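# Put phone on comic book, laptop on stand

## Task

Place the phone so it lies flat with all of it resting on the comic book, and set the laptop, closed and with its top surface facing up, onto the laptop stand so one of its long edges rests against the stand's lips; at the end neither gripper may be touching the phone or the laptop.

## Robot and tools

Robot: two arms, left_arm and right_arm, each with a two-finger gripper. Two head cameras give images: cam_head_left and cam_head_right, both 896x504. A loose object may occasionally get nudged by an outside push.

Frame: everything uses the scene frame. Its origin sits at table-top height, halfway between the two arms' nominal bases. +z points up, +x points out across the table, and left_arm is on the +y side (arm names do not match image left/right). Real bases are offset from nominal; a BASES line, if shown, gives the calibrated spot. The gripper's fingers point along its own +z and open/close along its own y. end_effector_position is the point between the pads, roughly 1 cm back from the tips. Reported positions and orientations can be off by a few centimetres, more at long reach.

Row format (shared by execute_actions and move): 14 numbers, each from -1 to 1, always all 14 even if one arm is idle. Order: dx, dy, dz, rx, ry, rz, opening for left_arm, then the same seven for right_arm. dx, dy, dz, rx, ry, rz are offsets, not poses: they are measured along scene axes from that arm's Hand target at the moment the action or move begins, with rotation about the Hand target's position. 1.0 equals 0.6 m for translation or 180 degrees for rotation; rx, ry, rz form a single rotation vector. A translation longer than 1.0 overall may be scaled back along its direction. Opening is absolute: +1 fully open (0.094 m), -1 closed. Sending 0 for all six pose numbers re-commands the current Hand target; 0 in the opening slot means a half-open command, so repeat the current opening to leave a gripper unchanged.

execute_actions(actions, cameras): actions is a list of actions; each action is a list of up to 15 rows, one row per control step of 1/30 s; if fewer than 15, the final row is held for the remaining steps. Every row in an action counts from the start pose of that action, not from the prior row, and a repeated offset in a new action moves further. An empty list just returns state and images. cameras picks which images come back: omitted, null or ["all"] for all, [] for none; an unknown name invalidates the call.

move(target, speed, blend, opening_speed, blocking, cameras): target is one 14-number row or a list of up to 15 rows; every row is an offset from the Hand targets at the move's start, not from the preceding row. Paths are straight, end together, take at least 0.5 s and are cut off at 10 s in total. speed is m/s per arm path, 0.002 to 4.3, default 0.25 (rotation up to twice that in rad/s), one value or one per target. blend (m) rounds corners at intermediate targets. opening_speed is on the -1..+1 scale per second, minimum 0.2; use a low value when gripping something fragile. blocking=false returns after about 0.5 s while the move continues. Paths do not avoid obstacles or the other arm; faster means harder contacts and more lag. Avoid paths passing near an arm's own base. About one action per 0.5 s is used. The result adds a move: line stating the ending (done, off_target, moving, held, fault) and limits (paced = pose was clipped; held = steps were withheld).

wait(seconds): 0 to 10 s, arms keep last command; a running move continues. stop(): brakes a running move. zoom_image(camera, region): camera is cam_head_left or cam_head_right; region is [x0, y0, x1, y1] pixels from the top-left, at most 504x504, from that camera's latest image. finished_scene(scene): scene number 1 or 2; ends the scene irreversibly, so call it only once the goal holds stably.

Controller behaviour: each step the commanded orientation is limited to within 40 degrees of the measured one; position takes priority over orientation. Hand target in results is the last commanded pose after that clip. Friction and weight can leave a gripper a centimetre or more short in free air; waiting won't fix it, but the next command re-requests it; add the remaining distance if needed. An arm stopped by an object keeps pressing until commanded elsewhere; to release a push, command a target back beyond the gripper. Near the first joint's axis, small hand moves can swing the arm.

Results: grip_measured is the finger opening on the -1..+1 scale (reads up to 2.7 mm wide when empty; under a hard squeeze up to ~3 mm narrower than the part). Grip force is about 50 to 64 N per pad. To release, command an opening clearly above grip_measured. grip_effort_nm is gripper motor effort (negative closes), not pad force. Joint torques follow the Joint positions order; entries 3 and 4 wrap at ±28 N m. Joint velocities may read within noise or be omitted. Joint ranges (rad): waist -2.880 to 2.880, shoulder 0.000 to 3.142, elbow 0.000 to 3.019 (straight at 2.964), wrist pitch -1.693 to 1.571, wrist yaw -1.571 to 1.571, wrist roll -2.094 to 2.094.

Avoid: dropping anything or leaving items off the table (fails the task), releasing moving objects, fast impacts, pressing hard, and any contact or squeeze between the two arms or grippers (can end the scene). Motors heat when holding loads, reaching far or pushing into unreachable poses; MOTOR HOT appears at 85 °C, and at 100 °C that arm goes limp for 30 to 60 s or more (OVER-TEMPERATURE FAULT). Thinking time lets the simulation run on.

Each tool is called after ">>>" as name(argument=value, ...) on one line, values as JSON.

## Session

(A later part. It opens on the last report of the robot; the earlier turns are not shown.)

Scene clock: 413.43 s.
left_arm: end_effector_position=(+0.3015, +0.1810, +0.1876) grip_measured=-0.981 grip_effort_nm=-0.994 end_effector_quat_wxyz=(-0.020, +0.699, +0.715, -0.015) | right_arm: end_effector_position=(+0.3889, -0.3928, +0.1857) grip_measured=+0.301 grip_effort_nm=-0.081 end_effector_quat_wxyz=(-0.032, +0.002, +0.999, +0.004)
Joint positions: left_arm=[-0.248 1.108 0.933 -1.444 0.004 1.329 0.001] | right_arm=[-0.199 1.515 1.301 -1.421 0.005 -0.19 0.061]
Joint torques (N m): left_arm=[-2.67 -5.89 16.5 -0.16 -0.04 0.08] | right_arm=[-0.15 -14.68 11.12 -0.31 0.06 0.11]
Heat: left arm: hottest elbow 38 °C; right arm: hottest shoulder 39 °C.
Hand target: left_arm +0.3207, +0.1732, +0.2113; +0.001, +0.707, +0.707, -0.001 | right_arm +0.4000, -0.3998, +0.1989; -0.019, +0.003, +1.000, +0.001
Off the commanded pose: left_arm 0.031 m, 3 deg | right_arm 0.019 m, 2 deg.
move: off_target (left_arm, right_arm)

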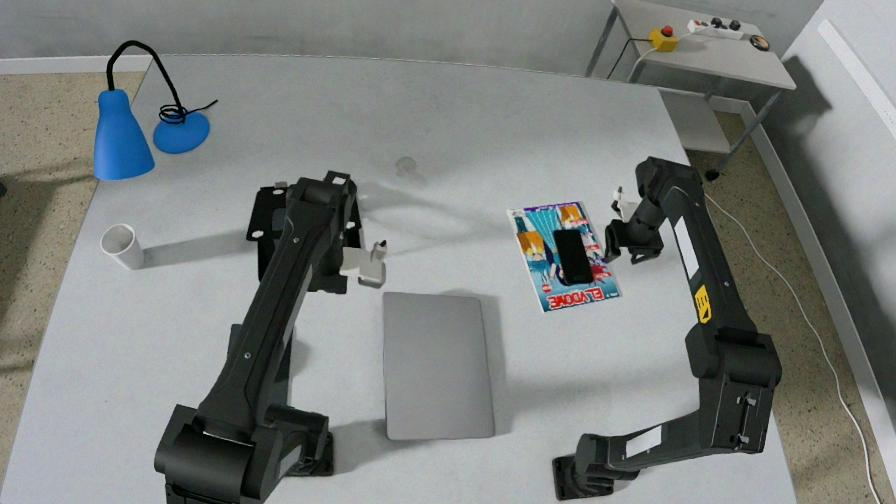

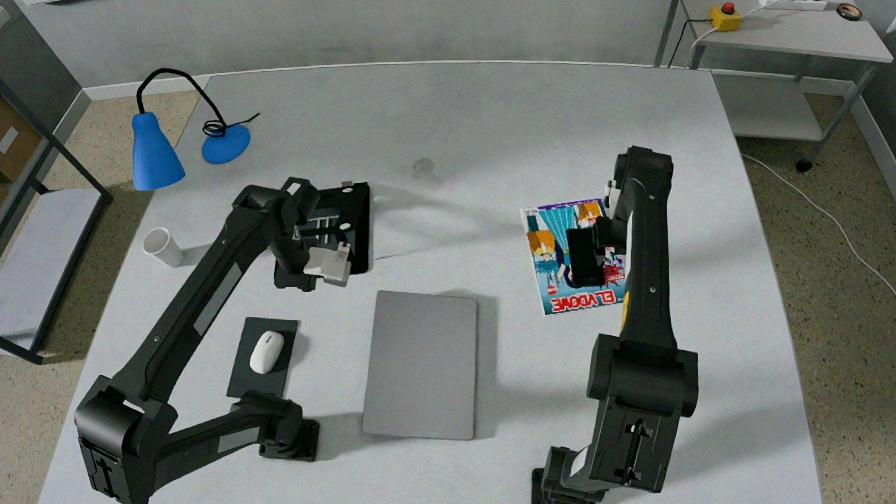

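>>> move(target=[[0.05,-0.02,-0.25,0,0.0,0,-1,0,0,0,0,0,0,0.3]], speed=0.15)

>>> zoom_image(camera="cam_head_left", region=[280, 200, 480, 340])

>>> zoom_image(camera="cam_head_right", region=[270, 200, 470, 340])

Scene clock: 419.13 s.
left_arm: end_effector_position=(+0.3520, +0.1655, +0.0655) grip_measured=-0.981 grip_effort_nm=-0.989 end_effector_quat_wxyz=(+0.002, +0.704, +0.710, -0.002) | right_arm: end_effector_position=(+0.3889, -0.3928, +0.1857) grip_measured=+0.301 grip_effort_nm=-0.090 end_effector_quat_wxyz=(-0.032, +0.002, +0.999, +0.004)
Joint positions: left_arm=[-0.261 1.355 0.793 -1.007 0.004 1.33 0.001] | right_arm=[-0.199 1.515 1.301 -1.421 0.005 -0.19 0.061]
Joint torques (N m): left_arm=[-2.32 -9.23 8.27 0.87 -0.05 -0.04] | right_arm=[-0.21 -14.68 11.14 -0.31 0.06 0.09]
Heat: left arm: hottest elbow 38 °C; right arm: hottest shoulder 39 °C.
Hand target: left_arm +0.3506, +0.1611, +0.0611; +0.000, +0.707, +0.707, -0.001 | right_arm +0.4000, -0.3998, +0.1989; -0.019, +0.003, +1.000, +0.001
Off the commanded pose: left_arm 0.006 m, 1 deg | right_arm 0.019 m, 2 deg.
move: off_target (right_arm)

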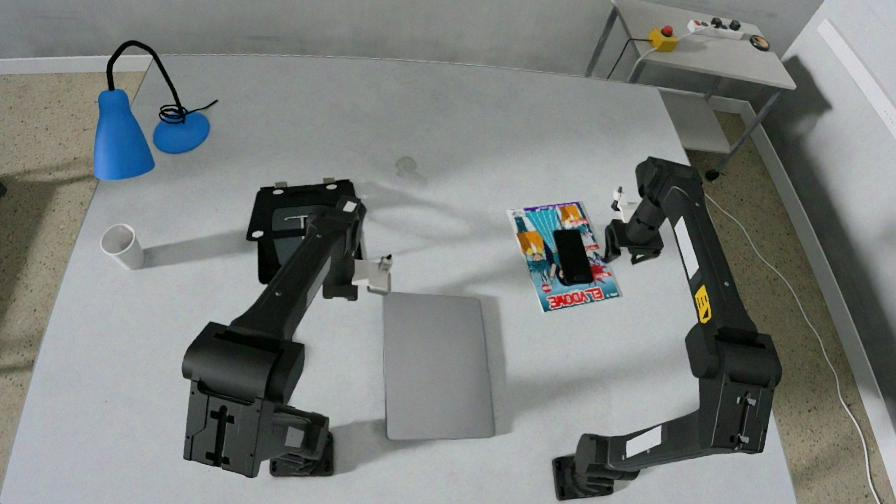

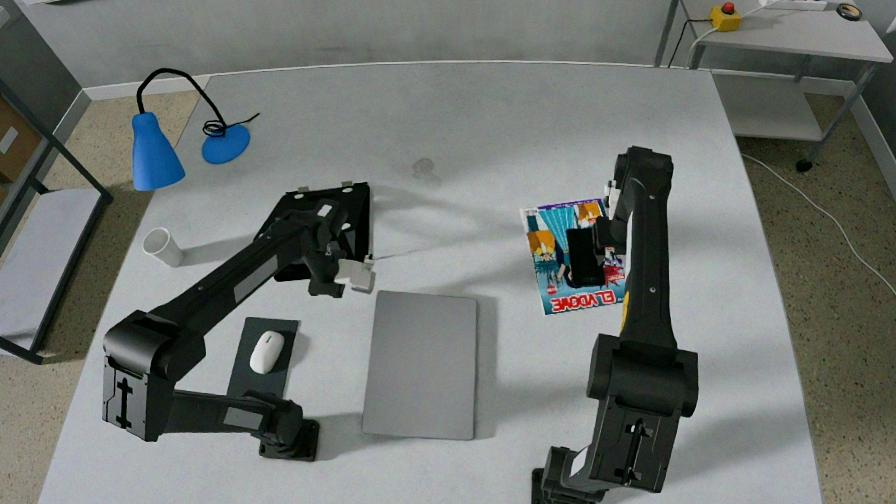

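Scaled by 2.520.

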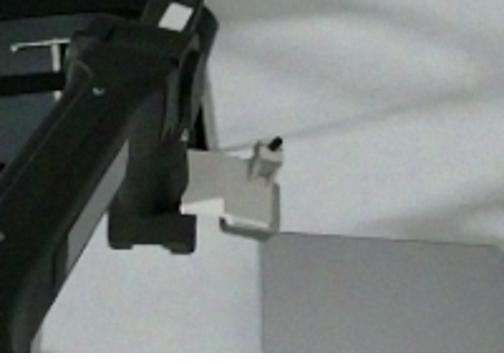

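Scaled by 2.520.

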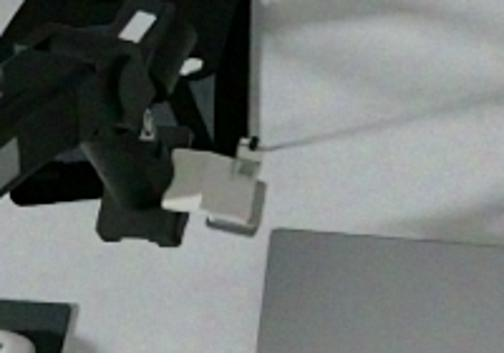

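>>> move(target=[[0.0,0.0,-0.075,0,0.0,0,-1,0,0,0,0,0,0,0.3],[0.0,-0.17,-0.075,0,0.0,0,-1,0,0,0,0,0,0,0.3],[-0.03,-0.31,-0.075,0,0.0,0,-1,0,0,0,0,0,0,0.3]], speed=[0.1,0.08,0.08])

>>> zoom_image(camera="cam_head_left", region=[230, 180, 510, 460])

Scene clock: 427.40 s.
left_arm: end_effector_position=(+0.3268, -0.0050, +0.0108) grip_measured=-0.981 grip_effort_nm=-0.989 end_effector_quat_wxyz=(-0.005, +0.701, +0.714, +0.002) | right_arm: end_effector_position=(+0.3889, -0.3928, +0.1857) grip_measured=+0.301 grip_effort_nm=-0.081 end_effector_quat_wxyz=(-0.032, +0.002, +0.999, +0.004)
Joint positions: left_arm=[-0.726 1.599 0.884 -0.866 -0.004 0.855 0.001] | right_arm=[-0.199 1.515 1.301 -1.421 0.005 -0.19 0.061]
Joint torques (N m): left_arm=[-4.37 -11.28 12.22 -0.13 0.27 -0.06] | right_arm=[-0.32 -14.62 11.12 -0.29 0.05 0.09]
Heat: left arm: hottest elbow 37 °C; right arm: hottest shoulder 38 °C.
Hand target: left_arm +0.3326, -0.0248, +0.0162; +0.000, +0.707, +0.707, -0.001 | right_arm +0.4000, -0.3998, +0.1989; -0.019, +0.003, +1.000, +0.001
Off the commanded pose: left_arm 0.021 m, 1 deg | right_arm 0.019 m, 2 deg.
move: off_target (left_arm, right_arm)

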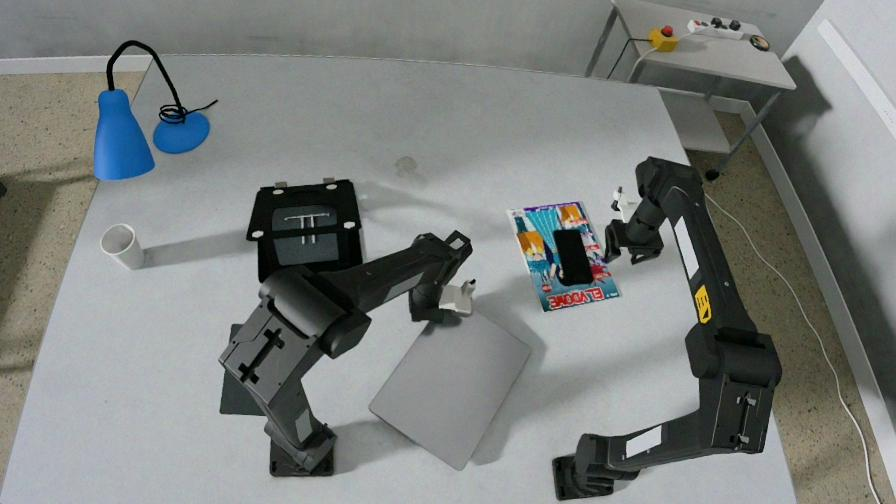

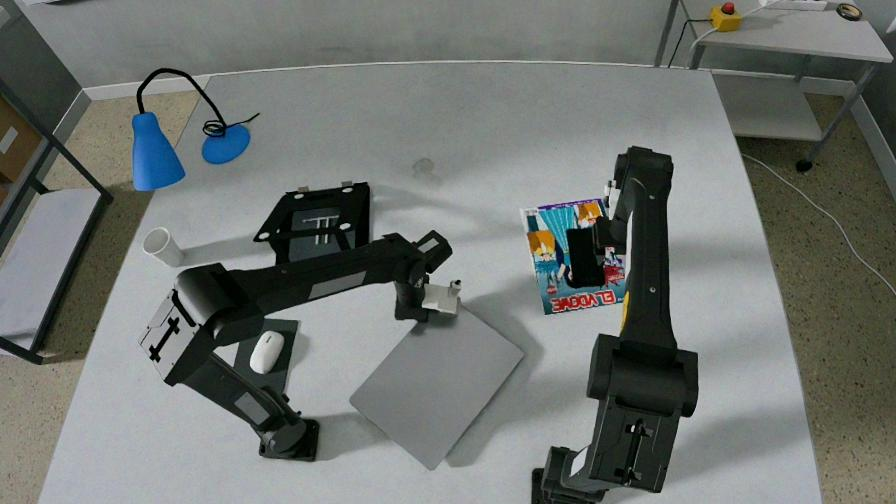

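Scaled by 1.800.

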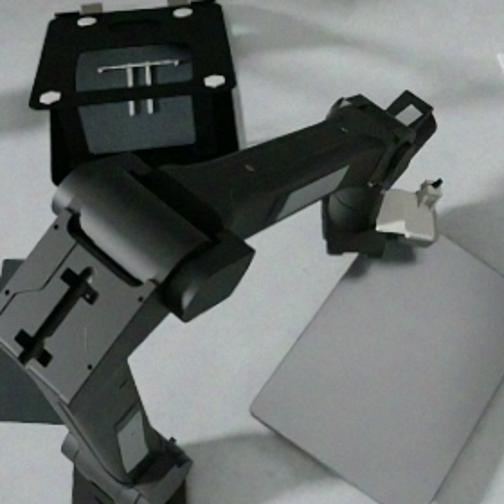

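>>> move(target=[[-0.02,-0.08,0,0,0.0,0,-1,0,0,0,0,0,0,0.3],[-0.06,-0.18,0,0,0.0,0,-1,0,0,0,0,0,0,0.3]], speed=[0.08,0.08])

>>> zoom_image(camera="cam_head_left", region=[330, 260, 610, 500])

Scene clock: 451.07 s.
left_arm: end_effector_position=(+0.2946, -0.1090, +0.0116) grip_measured=-0.981 grip_effort_nm=-0.984 end_effector_quat_wxyz=(-0.008, +0.701, +0.713, +0.004) | right_arm: end_effector_position=(+0.3889, -0.3928, +0.1857) grip_measured=+0.301 grip_effort_nm=-0.076 end_effector_quat_wxyz=(-0.032, +0.002, +0.999, +0.004)
Joint positions: left_arm=[-0.957 1.719 1.048 -0.917 -0.006 0.626 0.001] | right_arm=[-0.199 1.515 1.301 -1.421 0.005 -0.19 0.061]
Joint torques (N m): left_arm=[-2.96 -13.92 13.08 -0.06 0.32 -0.07] | right_arm=[-0.21 -14.62 11.11 -0.28 0.06 0.09]
Motor temperatures (°C): left_arm=[23 27 36 24 27 24 28] | right_arm=[27 38 39 25 24 23 25]
Heat: left arm: hottest elbow 36 °C; right arm: hottest elbow 39 °C.
Hand target: left_arm +0.2967, -0.1328, +0.0161; +0.000, +0.707, +0.707, -0.001 | right_arm +0.4000, -0.3998, +0.1989; -0.019, +0.003, +1.000, +0.001
Off the commanded pose: left_arm 0.024 m, 1 deg | right_arm 0.019 m, 2 deg.
move: off_target (left_arm, right_arm)

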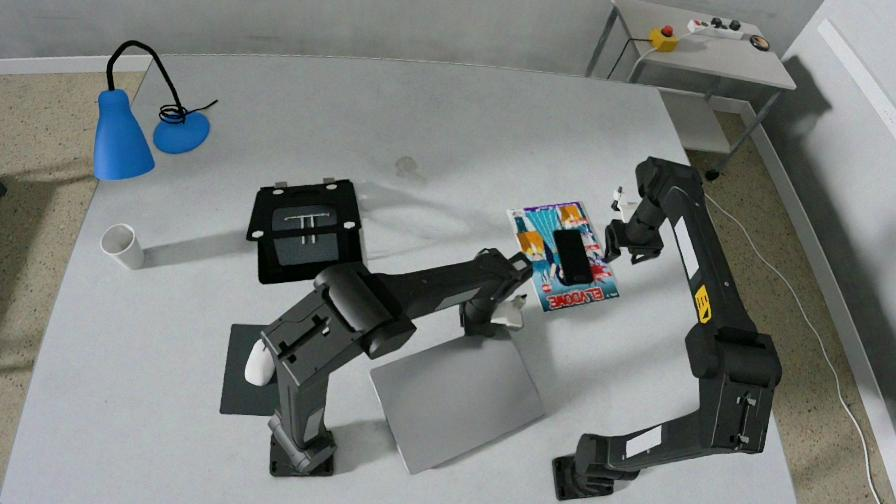

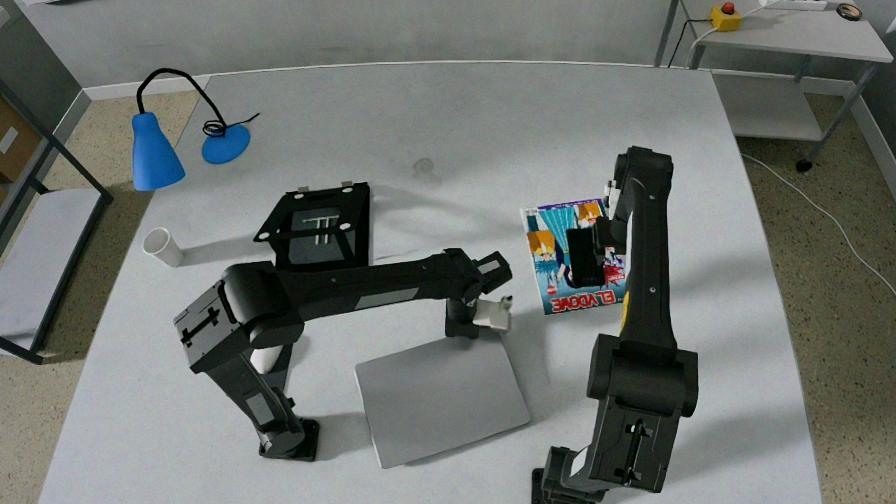

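Scaled by 1.800.

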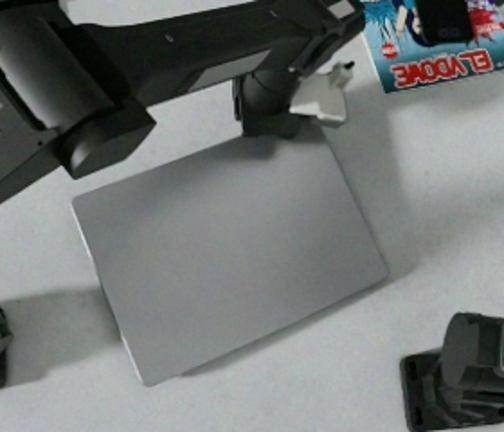

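>>> move(target=[[0,0.02,0.17,0,0.0,0,-1,0,0,0,0,0,0,0.3],[-0.56,0.297,0.19,0,0.0,0,-1,0,0,0,0,0,0,0.3]], speed=[0.15,0.25])

>>> zoom_image(camera="cam_head_left", region=[330, 300, 570, 504])

>>> zoom_image(camera="cam_head_right", region=[330, 300, 570, 504])

Scene clock: 462.90 s.
left_arm: end_effector_position=(-0.0377, +0.0415, +0.1305) grip_measured=-0.981 grip_effort_nm=-0.984 end_effector_quat_wxyz=(+0.001, +0.705, +0.709, -0.006) | right_arm: end_effector_position=(+0.3889, -0.3928, +0.1857) grip_measured=+0.301 grip_effort_nm=-0.081 end_effector_quat_wxyz=(-0.032, +0.002, +0.999, +0.004)
Joint positions: left_arm=[-1.923 0.899 0.653 -1.314 0.003 -0.328 0.001] | right_arm=[-0.199 1.515 1.301 -1.421 0.005 -0.19 0.061]
Joint torques (N m): left_arm=[-2.9 -4.89 10.11 -0.18 -0.19 -0.1] | right_arm=[-0.26 -14.68 11.14 -0.31 0.06 0.09]
Heat: left arm: hottest elbow 37 °C; right arm: hottest elbow 40 °C.
Hand target: left_arm -0.0393, +0.0454, +0.1302; +0.000, +0.707, +0.707, -0.001 | right_arm +0.4000, -0.3998, +0.1989; -0.019, +0.003, +1.000, +0.001
Off the commanded pose: left_arm 0.004 m, 1 deg | right_arm 0.019 m, 2 deg.
move: off_target (right_arm)

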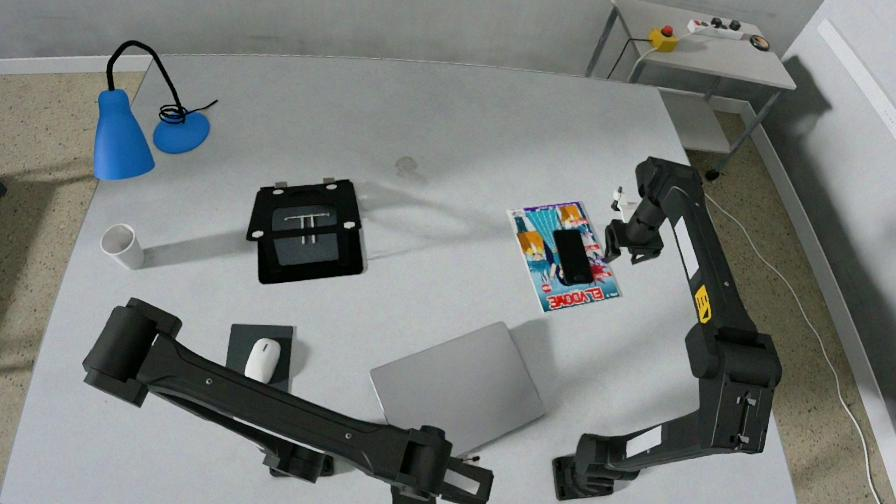

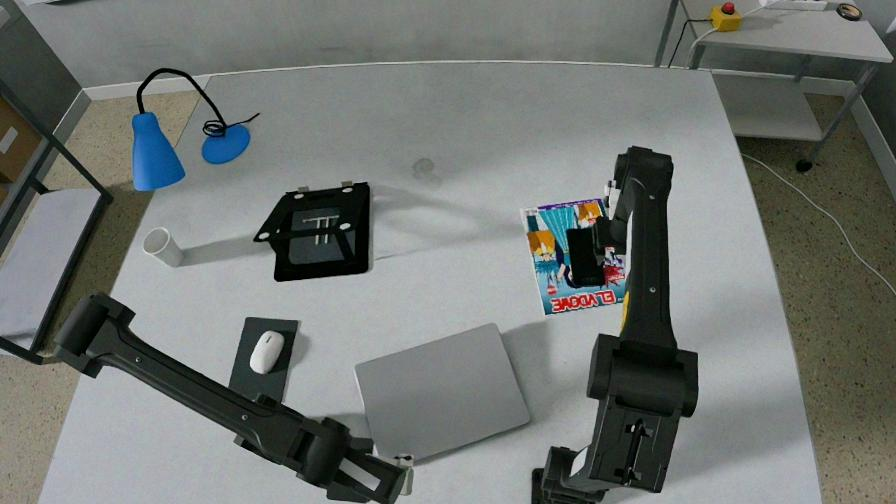

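Scaled by 2.100.

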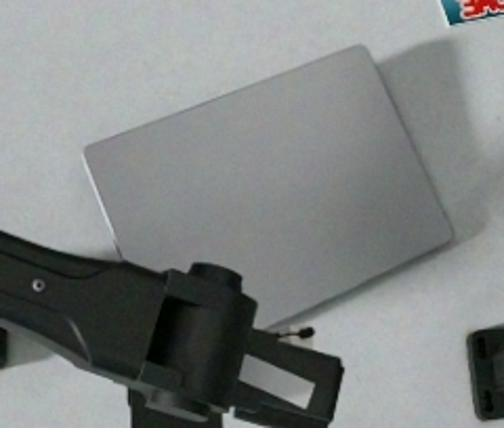

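Scaled by 2.100.

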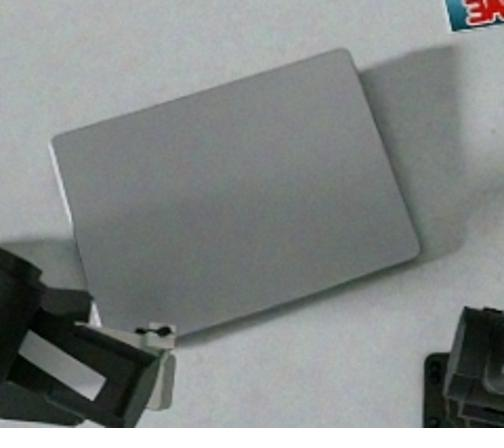

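>>> move(target=[[-0.045,0.0,0,0,0.0,0,-1,0,0,0,0,0,0,0.3],[-0.045,0.0,-0.185,0,0.0,0,-1,0,0,0,0,0,0,0.3],[0.165,0.0,-0.185,0,0.0,0,-1,0,0,0,0,0,0,0.3]], speed=[0.15,0.12,0.08])

>>> zoom_image(camera="cam_head_left", region=[330, 300, 570, 504])

>>> zoom_image(camera="cam_head_right", region=[330, 300, 570, 504])

Scene clock: 470.53 s.
left_arm: end_effector_position=(+0.0511, +0.0518, +0.0181) grip_measured=-0.981 grip_effort_nm=-0.984 end_effector_quat_wxyz=(-0.013, +0.715, +0.699, +0.002) | right_arm: end_effector_position=(+0.3889, -0.3928, +0.1857) grip_measured=+0.301 grip_effort_nm=-0.081 end_effector_quat_wxyz=(-0.032, +0.002, +0.999, +0.004)
Joint positions: left_arm=[-1.479 1.049 0.407 -0.952 0.013 0.143 0.001] | right_arm=[-0.199 1.515 1.301 -1.421 0.005 -0.19 0.061]
Joint torques (N m): left_arm=[0.44 -4.72 8.9 0.92 -0.5 0.08] | right_arm=[-0.32 -14.68 11.11 -0.31 0.06 0.09]
Heat: left arm: hottest elbow 36 °C; right arm: hottest elbow 41 °C.
Hand target: left_arm +0.0597, +0.0455, +0.0192; +0.000, +0.707, +0.707, -0.001 | right_arm +0.4000, -0.3998, +0.1989; -0.019, +0.003, +1.000, +0.001
Off the commanded pose: left_arm 0.011 m, 2 deg | right_arm 0.019 m, 2 deg.
move: off_target (left_arm, right_arm)

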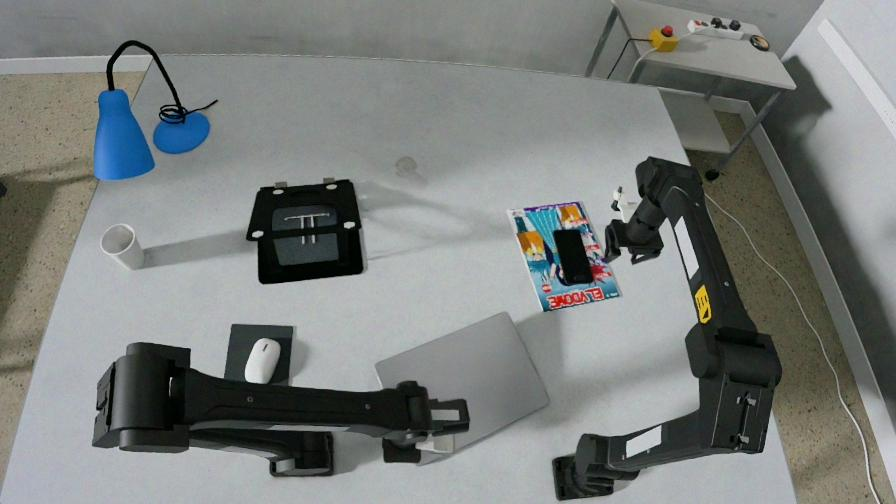

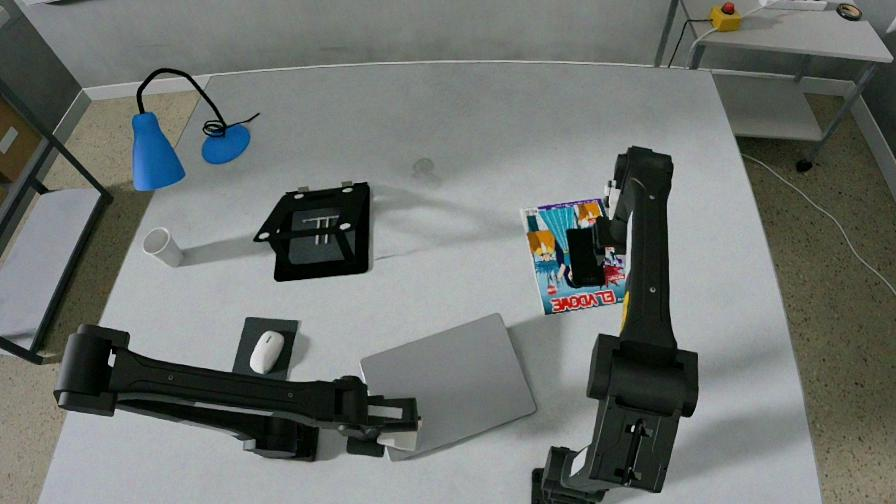

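Scaled by 2.100.

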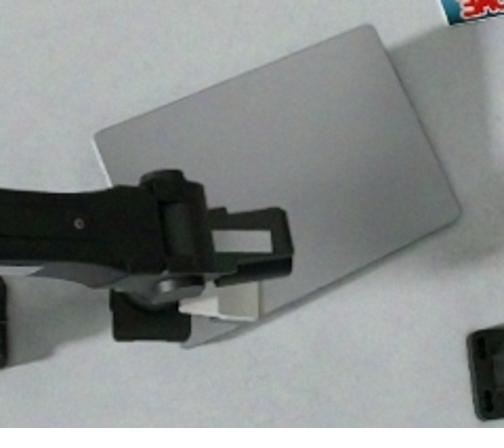

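Scaled by 2.100.

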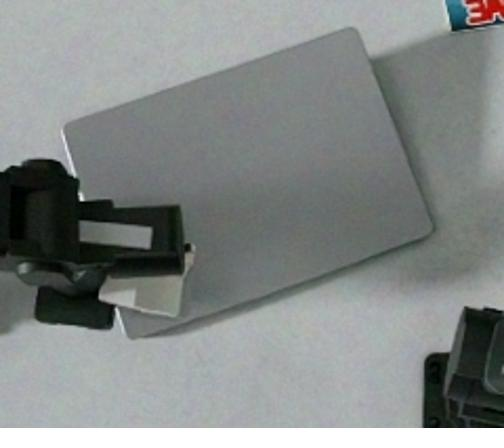

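>>> move(target=[[-0.02,0.06,0.0,0,0.0,0,-1,0,0,0,0,0,0,0.3],[-0.1,0.05,0.13,0,0.0,0,-1,0,0,0,0,0,0,0.3],[-0.2,-0.115,0.13,0,0.0,0,-1,0,0,0,0,0,0,0.3],[-0.2,-0.115,-0.005,0,0.0,0,-1,0,0,0,0,0,0,0.3]], speed=[0.15,0.15,0.2,0.12])

>>> zoom_image(camera="cam_head_left", region=[330, 300, 570, 504])

>>> zoom_image(camera="cam_head_right", region=[330, 300, 570, 504])

Scene clock: 480.30 s.
left_arm: end_effector_position=(-0.0570, -0.0256, +0.0205) grip_measured=-0.981 grip_effort_nm=-0.984 end_effector_quat_wxyz=(+0.000, +0.705, +0.709, -0.002) | right_arm: end_effector_position=(+0.3889, -0.3928, +0.1857) grip_measured=+0.301 grip_effort_nm=-0.085 end_effector_quat_wxyz=(-0.032, +0.002, +0.999, +0.004)
Joint positions: left_arm=[-1.912 1.312 0.606 -0.861 0.003 -0.318 0.001] | right_arm=[-0.199 1.515 1.301 -1.421 0.005 -0.19 0.061]
Joint torques (N m): left_arm=[-1.9 -7.88 7.45 1.1 -0.07 -0.03] | right_arm=[-0.26 -14.62 11.14 -0.29 0.05 0.09]
Heat: left arm: hottest elbow 36 °C; right arm: hottest elbow 41 °C.
Hand target: left_arm -0.0602, -0.0235, +0.0162; +0.000, +0.707, +0.707, -0.001 | right_arm +0.4000, -0.3998, +0.1989; -0.019, +0.003, +1.000, +0.001
Off the commanded pose: left_arm 0.006 m, 0 deg | right_arm 0.019 m, 2 deg.
move: off_target (right_arm)

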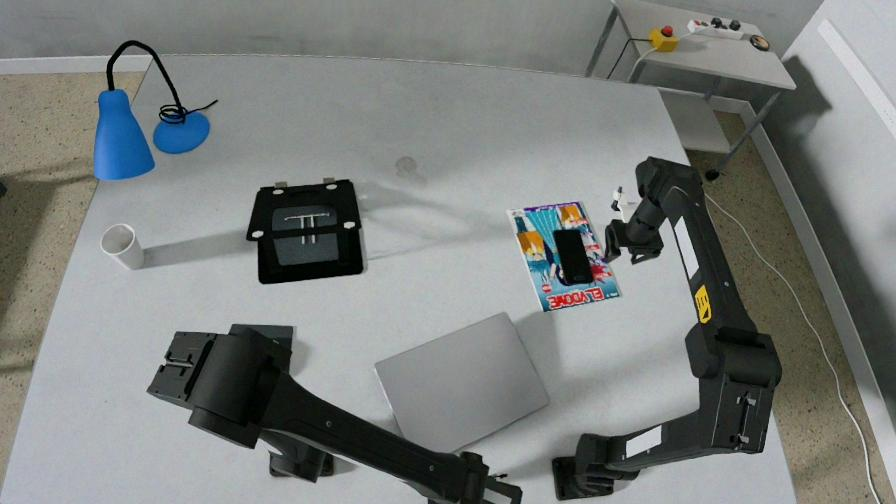

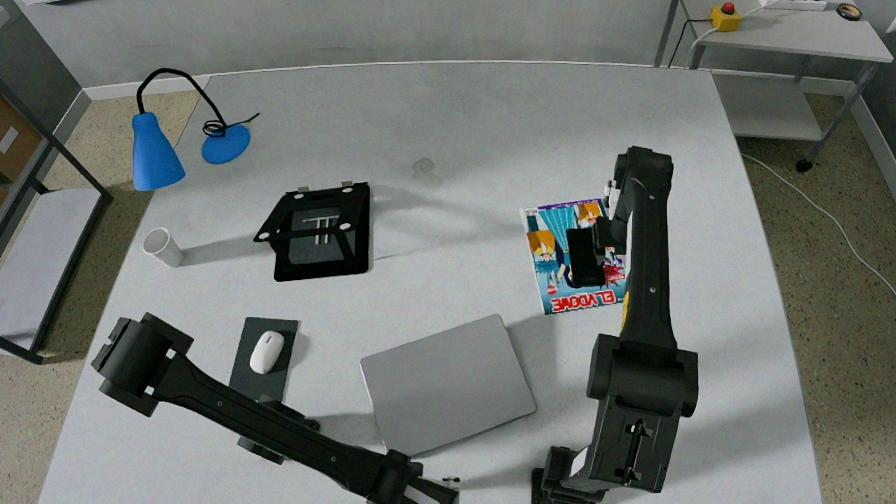

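Scaled by 2.100.

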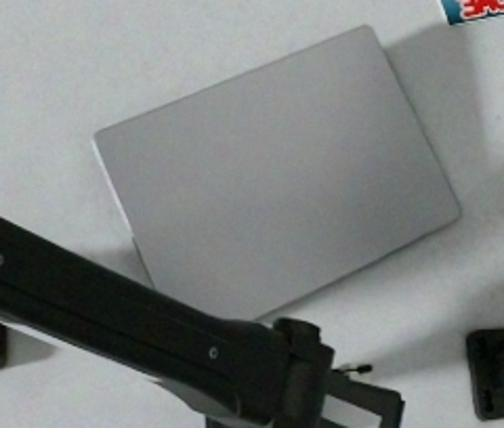

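Scaled by 2.100.

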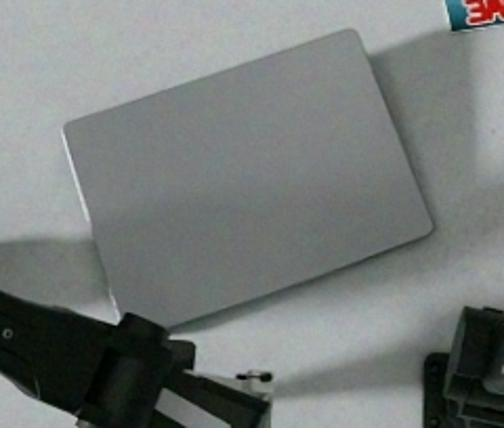

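>>> move(target=[[0.2,0.0,0.0,0,0.0,0,-1,0,0,0,0,0,0,0.3],[0.25,0.01,0.0,0,0.0,0,-1,0,0,0,0,0,0,0.3]], speed=0.08)

>>> zoom_image(camera="cam_head_left", region=[330, 270, 570, 474])

>>> zoom_image(camera="cam_head_right", region=[330, 270, 570, 474])

Scene clock: 485.80 s.
left_arm: end_effector_position=(+0.0827, -0.0214, +0.0162) grip_measured=-0.981 grip_effort_nm=-0.984 end_effector_quat_wxyz=(-0.004, +0.711, +0.703, -0.003) | right_arm: end_effector_position=(+0.3889, -0.3928, +0.1857) grip_measured=+0.301 grip_effort_nm=-0.081 end_effector_quat_wxyz=(-0.032, +0.002, +0.999, +0.004)
Joint positions: left_arm=[-1.397 1.291 0.573 -0.857 0.009 0.213 0.001] | right_arm=[-0.199 1.515 1.301 -1.421 0.005 -0.19 0.061]
Joint torques (N m): left_arm=[0.62 -8.64 7.12 0.44 -0.38 0.14] | right_arm=[-0.26 -14.56 11.15 -0.29 0.06 0.09]
Heat: left arm: hottest elbow 36 °C; right arm: hottest elbow 41 °C.
Hand target: left_arm +0.0898, -0.0175, +0.0161; +0.000, +0.707, +0.707, -0.001 | right_arm +0.4000, -0.3998, +0.1989; -0.019, +0.003, +1.000, +0.001
Off the commanded pose: left_arm 0.008 m, 1 deg | right_arm 0.019 m, 2 deg.
move: off_target (right_arm)

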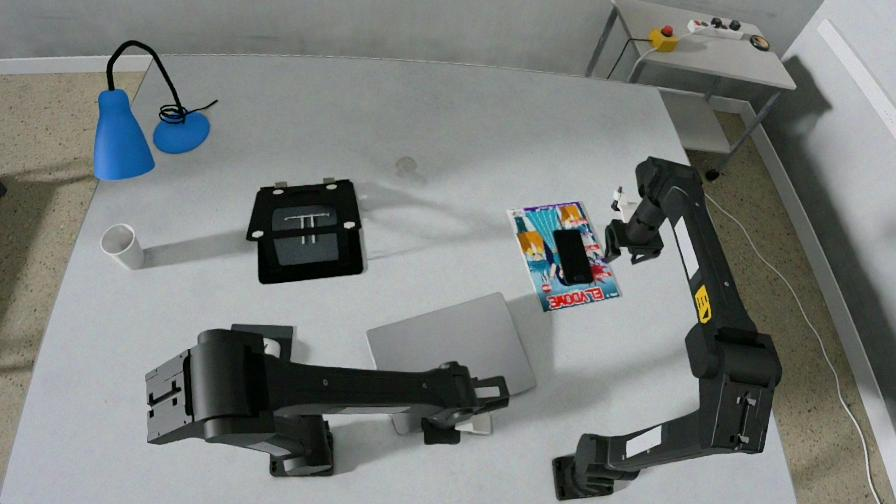

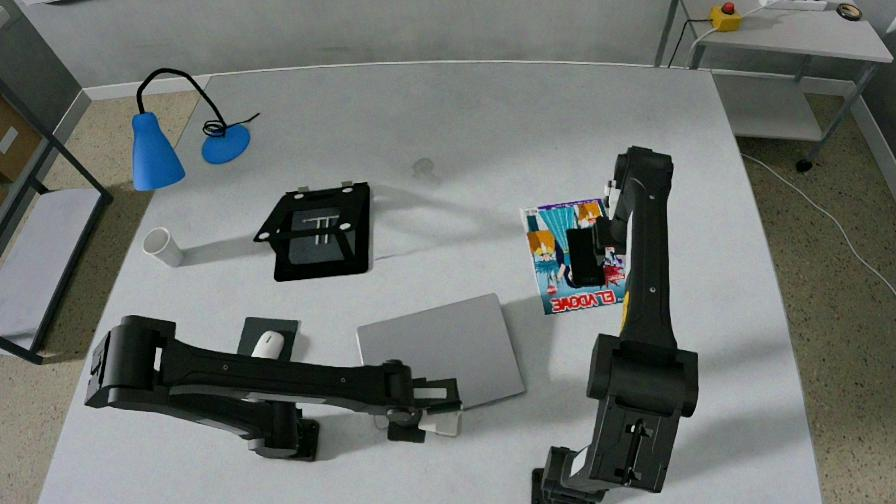

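Scaled by 2.100.

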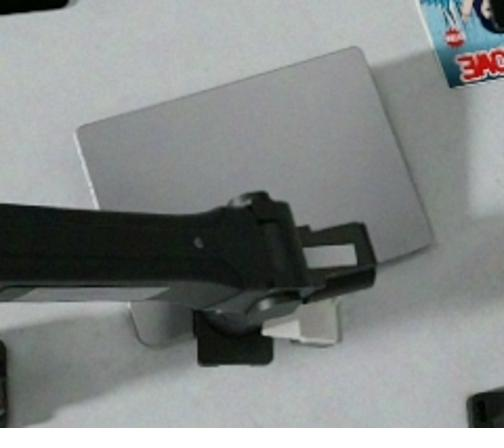

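Scaled by 2.100.

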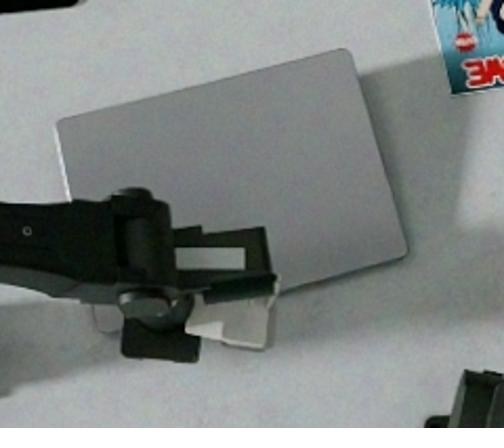

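>>> move(target=[[-0.05,0.0,0.0,0,0.0,0,-1,0,0,0,0,0,0,0.3],[-0.06,0.065,0.0,0,0.0,0,-1,0,0,0,0,0,0,0.3],[0.11,0.07,0.0,0,0.0,0,-1,0,0,0,0,0,0,0.3]], speed=0.1)

>>> zoom_image(camera="cam_head_left", region=[330, 270, 570, 474])

>>> zoom_image(camera="cam_head_right", region=[330, 270, 570, 474])

Scene clock: 492.00 s.
left_arm: end_effector_position=(+0.1361, +0.0419, +0.0091) grip_measured=-0.981 grip_effort_nm=-0.984 end_effector_quat_wxyz=(-0.017, +0.712, +0.702, -0.002) | right_arm: end_effector_position=(+0.3889, -0.3928, +0.1857) grip_measured=+0.301 grip_effort_nm=-0.085 end_effector_quat_wxyz=(-0.032, +0.002, +0.999, +0.004)
Joint positions: left_arm=[-1.104 1.203 0.477 -0.877 0.013 0.509 0.001] | right_arm=[-0.199 1.515 1.301 -1.421 0.005 -0.19 0.061]
Joint torques (N m): left_arm=[0.97 -4.66 12.42 0.7 -0.47 0.13] | right_arm=[-0.21 -14.62 11.12 -0.29 0.06 0.09]
Heat: left arm: hottest elbow 35 °C; right arm: hottest elbow 42 °C.
Hand target: left_arm +0.1557, +0.0245, +0.0161; +0.000, +0.707, +0.707, -0.001 | right_arm +0.4000, -0.3998, +0.1989; -0.019, +0.003, +1.000, +0.001
Off the commanded pose: left_arm 0.027 m, 2 deg | right_arm 0.019 m, 2 deg.
move: off_target (left_arm, right_arm)

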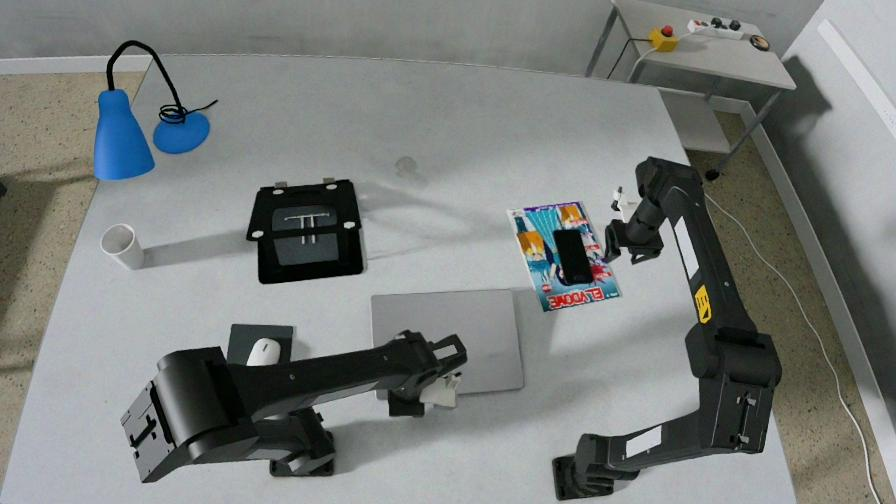

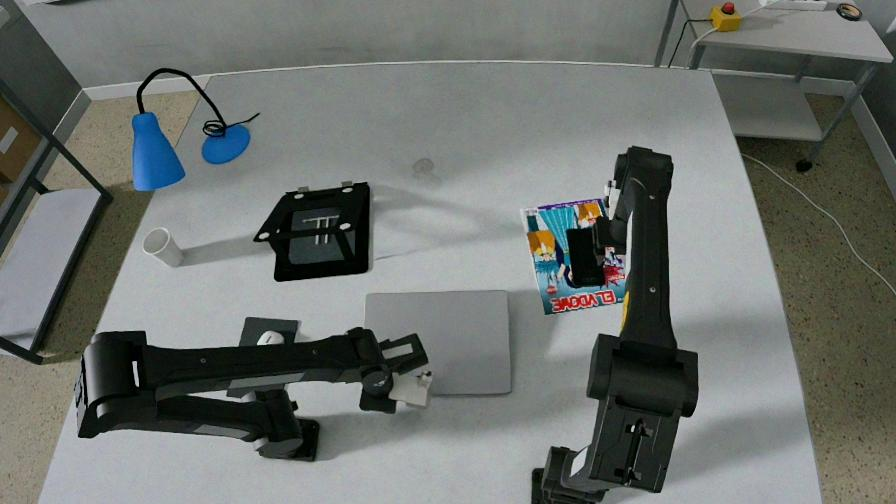

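Scaled by 2.100.

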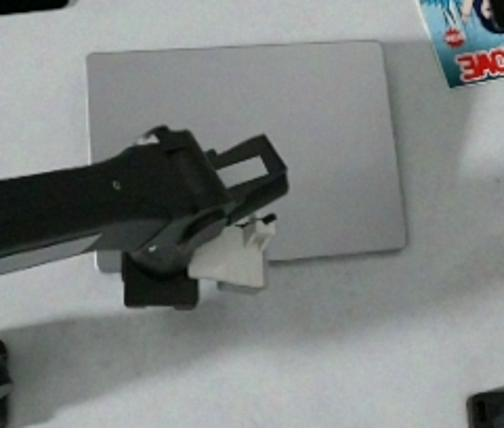

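Scaled by 2.100.

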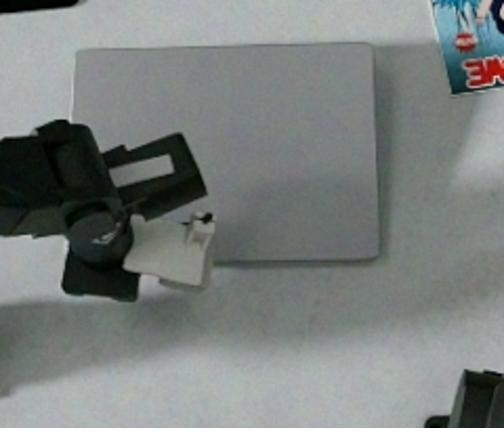

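>>> move(target=[[-0.06,0.06,0.307,0,0.0,0,-0.5,0,0,0,0,0,0,0.3],[0.107,0.2925,0.39,-0.2575,0.0,0.4285,0.2,0,0,0,0,0,0,0.3],[0.29,0.351,0.323,-0.515,0.0,0.857,0.2,0,0,0,0,0,0,0.3],[0.342,0.3475,0.248,-0.515,0.0,0.857,0.2,0,0,0,0,0,0,0.3]], speed=0.45, blend=0.02)

>>> zoom_image(camera="cam_head_left", region=[210, 160, 390, 300])

>>> zoom_image(camera="cam_head_right", region=[210, 160, 390, 300])

Scene clock: 509.10 s.
left_arm: end_effector_position=(+0.3585, +0.2376, +0.1646) grip_measured=+0.198 grip_effort_nm=0.125 end_effector_quat_wxyz=(-0.365, +0.609, -0.607, +0.357) | right_arm: end_effector_position=(+0.3889, -0.3928, +0.1857) grip_measured=+0.301 grip_effort_nm=-0.085 end_effector_quat_wxyz=(-0.032, +0.002, +0.999, +0.004)
Joint positions: left_arm=[-0.066 0.606 0.288 -0.181 -0.045 -1.586 0.056] | right_arm=[-0.199 1.515 1.301 -1.421 0.005 -0.19 0.061]
Joint torques (N m): left_arm=[-2.67 -0.5 11.4 2.71 -0.15 -0.06] | right_arm=[-0.26 -14.62 11.17 -0.31 0.06 0.09]
Heat: left arm: hottest elbow 37 °C; right arm: hottest elbow 42 °C.
Hand target: left_arm +0.3610, +0.2330, +0.1649; -0.365, +0.606, -0.606, +0.364 | right_arm +0.4000, -0.3998, +0.1989; -0.019, +0.003, +1.000, +0.001
Off the commanded pose: left_arm 0.005 m, 1 deg | right_arm 0.019 m, 2 deg.
move: off_target (right_arm); blend cut to 0 m at target 2

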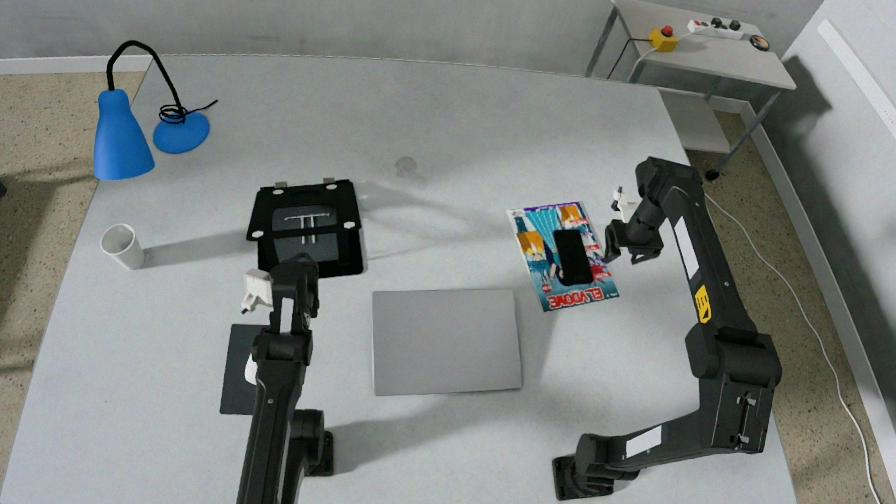

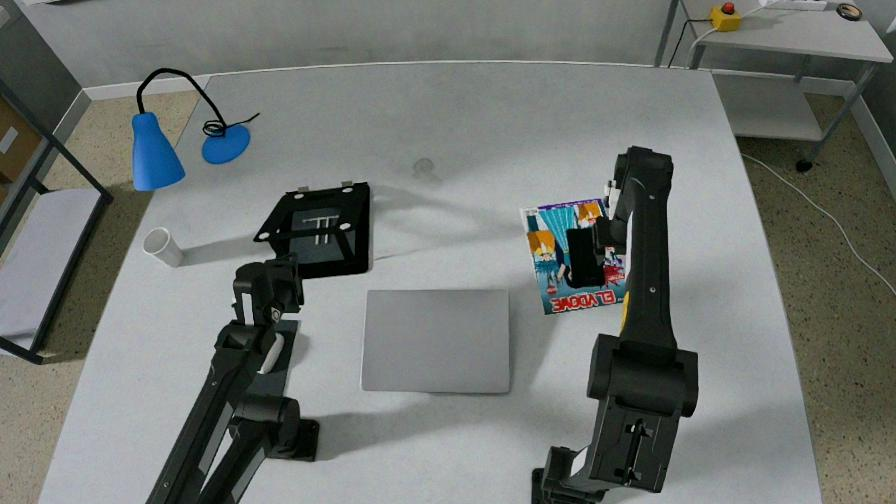

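Scaled by 2.800.

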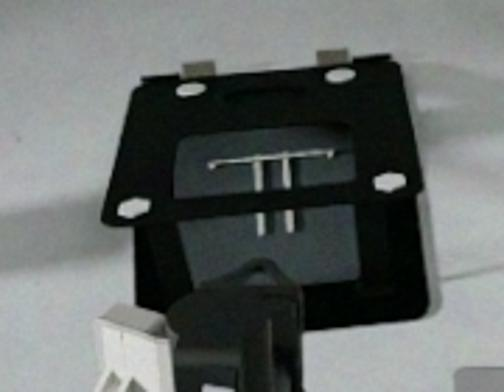

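Scaled by 2.800.

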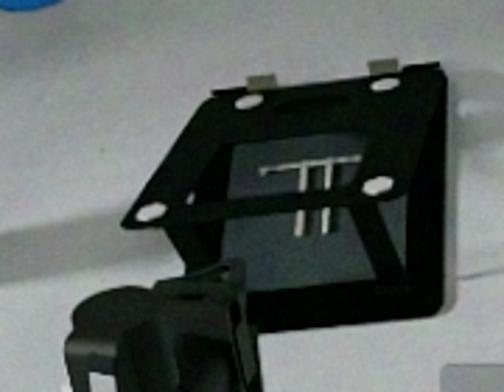

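>>> move(target=[[0.05,-0.01,0.0,0,0.0,0,0.6,0,0,0,0,0,0,0.3],[0.185,-0.022,-0.01,0,0.0,0,0.6,0,0,0,0,0,0,0.3]], speed=0.1)

>>> zoom_image(camera="cam_head_left", region=[210, 160, 390, 300])

>>> zoom_image(camera="cam_head_right", region=[210, 160, 390, 300])

Scene clock: 514.33 s.
left_arm: end_effector_position=(+0.4418, +0.2271, +0.1254) grip_measured=+0.598 grip_effort_nm=0.129 end_effector_quat_wxyz=(-0.345, +0.620, -0.619, +0.335) | right_arm: end_effector_position=(+0.3889, -0.3928, +0.1857) grip_measured=+0.301 grip_effort_nm=-0.081 end_effector_quat_wxyz=(-0.032, +0.002, +0.999, +0.004)
Joint positions: left_arm=[-0.094 1.091 0.411 0.113 -0.068 -1.6 0.075] | right_arm=[-0.199 1.515 1.301 -1.421 0.005 -0.19 0.061]
Joint torques (N m): left_arm=[-2.78 -5.83 16.06 2.55 -0.18 -0.01] | right_arm=[-0.32 -14.68 11.12 -0.29 0.06 0.09]
Heat: left arm: hottest elbow 37 °C; right arm: hottest elbow 42 °C.
Hand target: left_arm +0.4720, +0.2196, +0.1589; -0.365, +0.606, -0.606, +0.364 | right_arm +0.4000, -0.3998, +0.1989; -0.019, +0.003, +1.000, +0.001
Off the commanded pose: left_arm 0.046 m, 5 deg | right_arm 0.019 m, 2 deg.
move: off_target (left_arm, right_arm)

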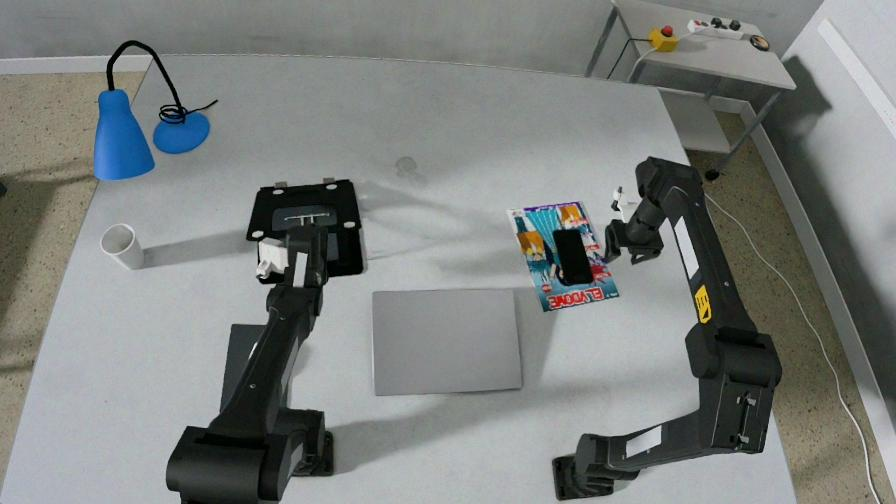

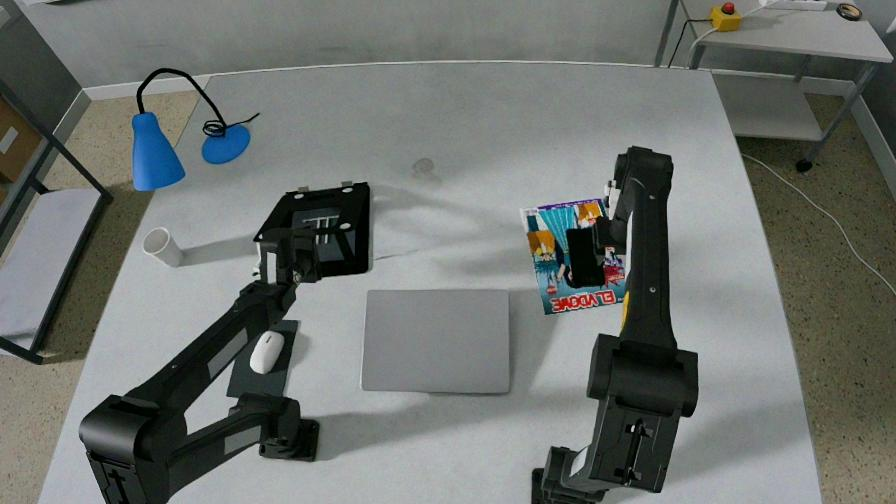

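Scaled by 2.800.

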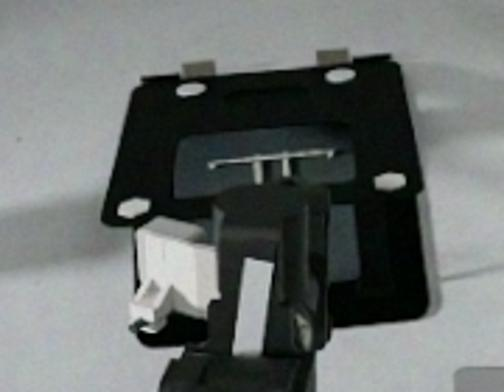

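Scaled by 2.800.

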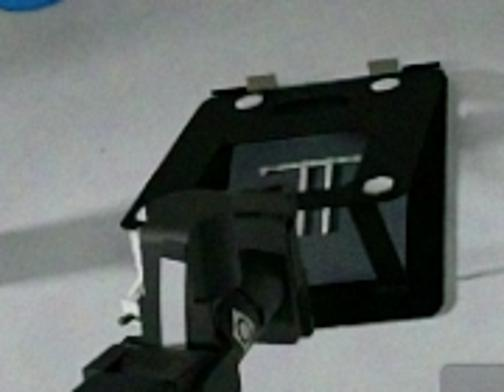

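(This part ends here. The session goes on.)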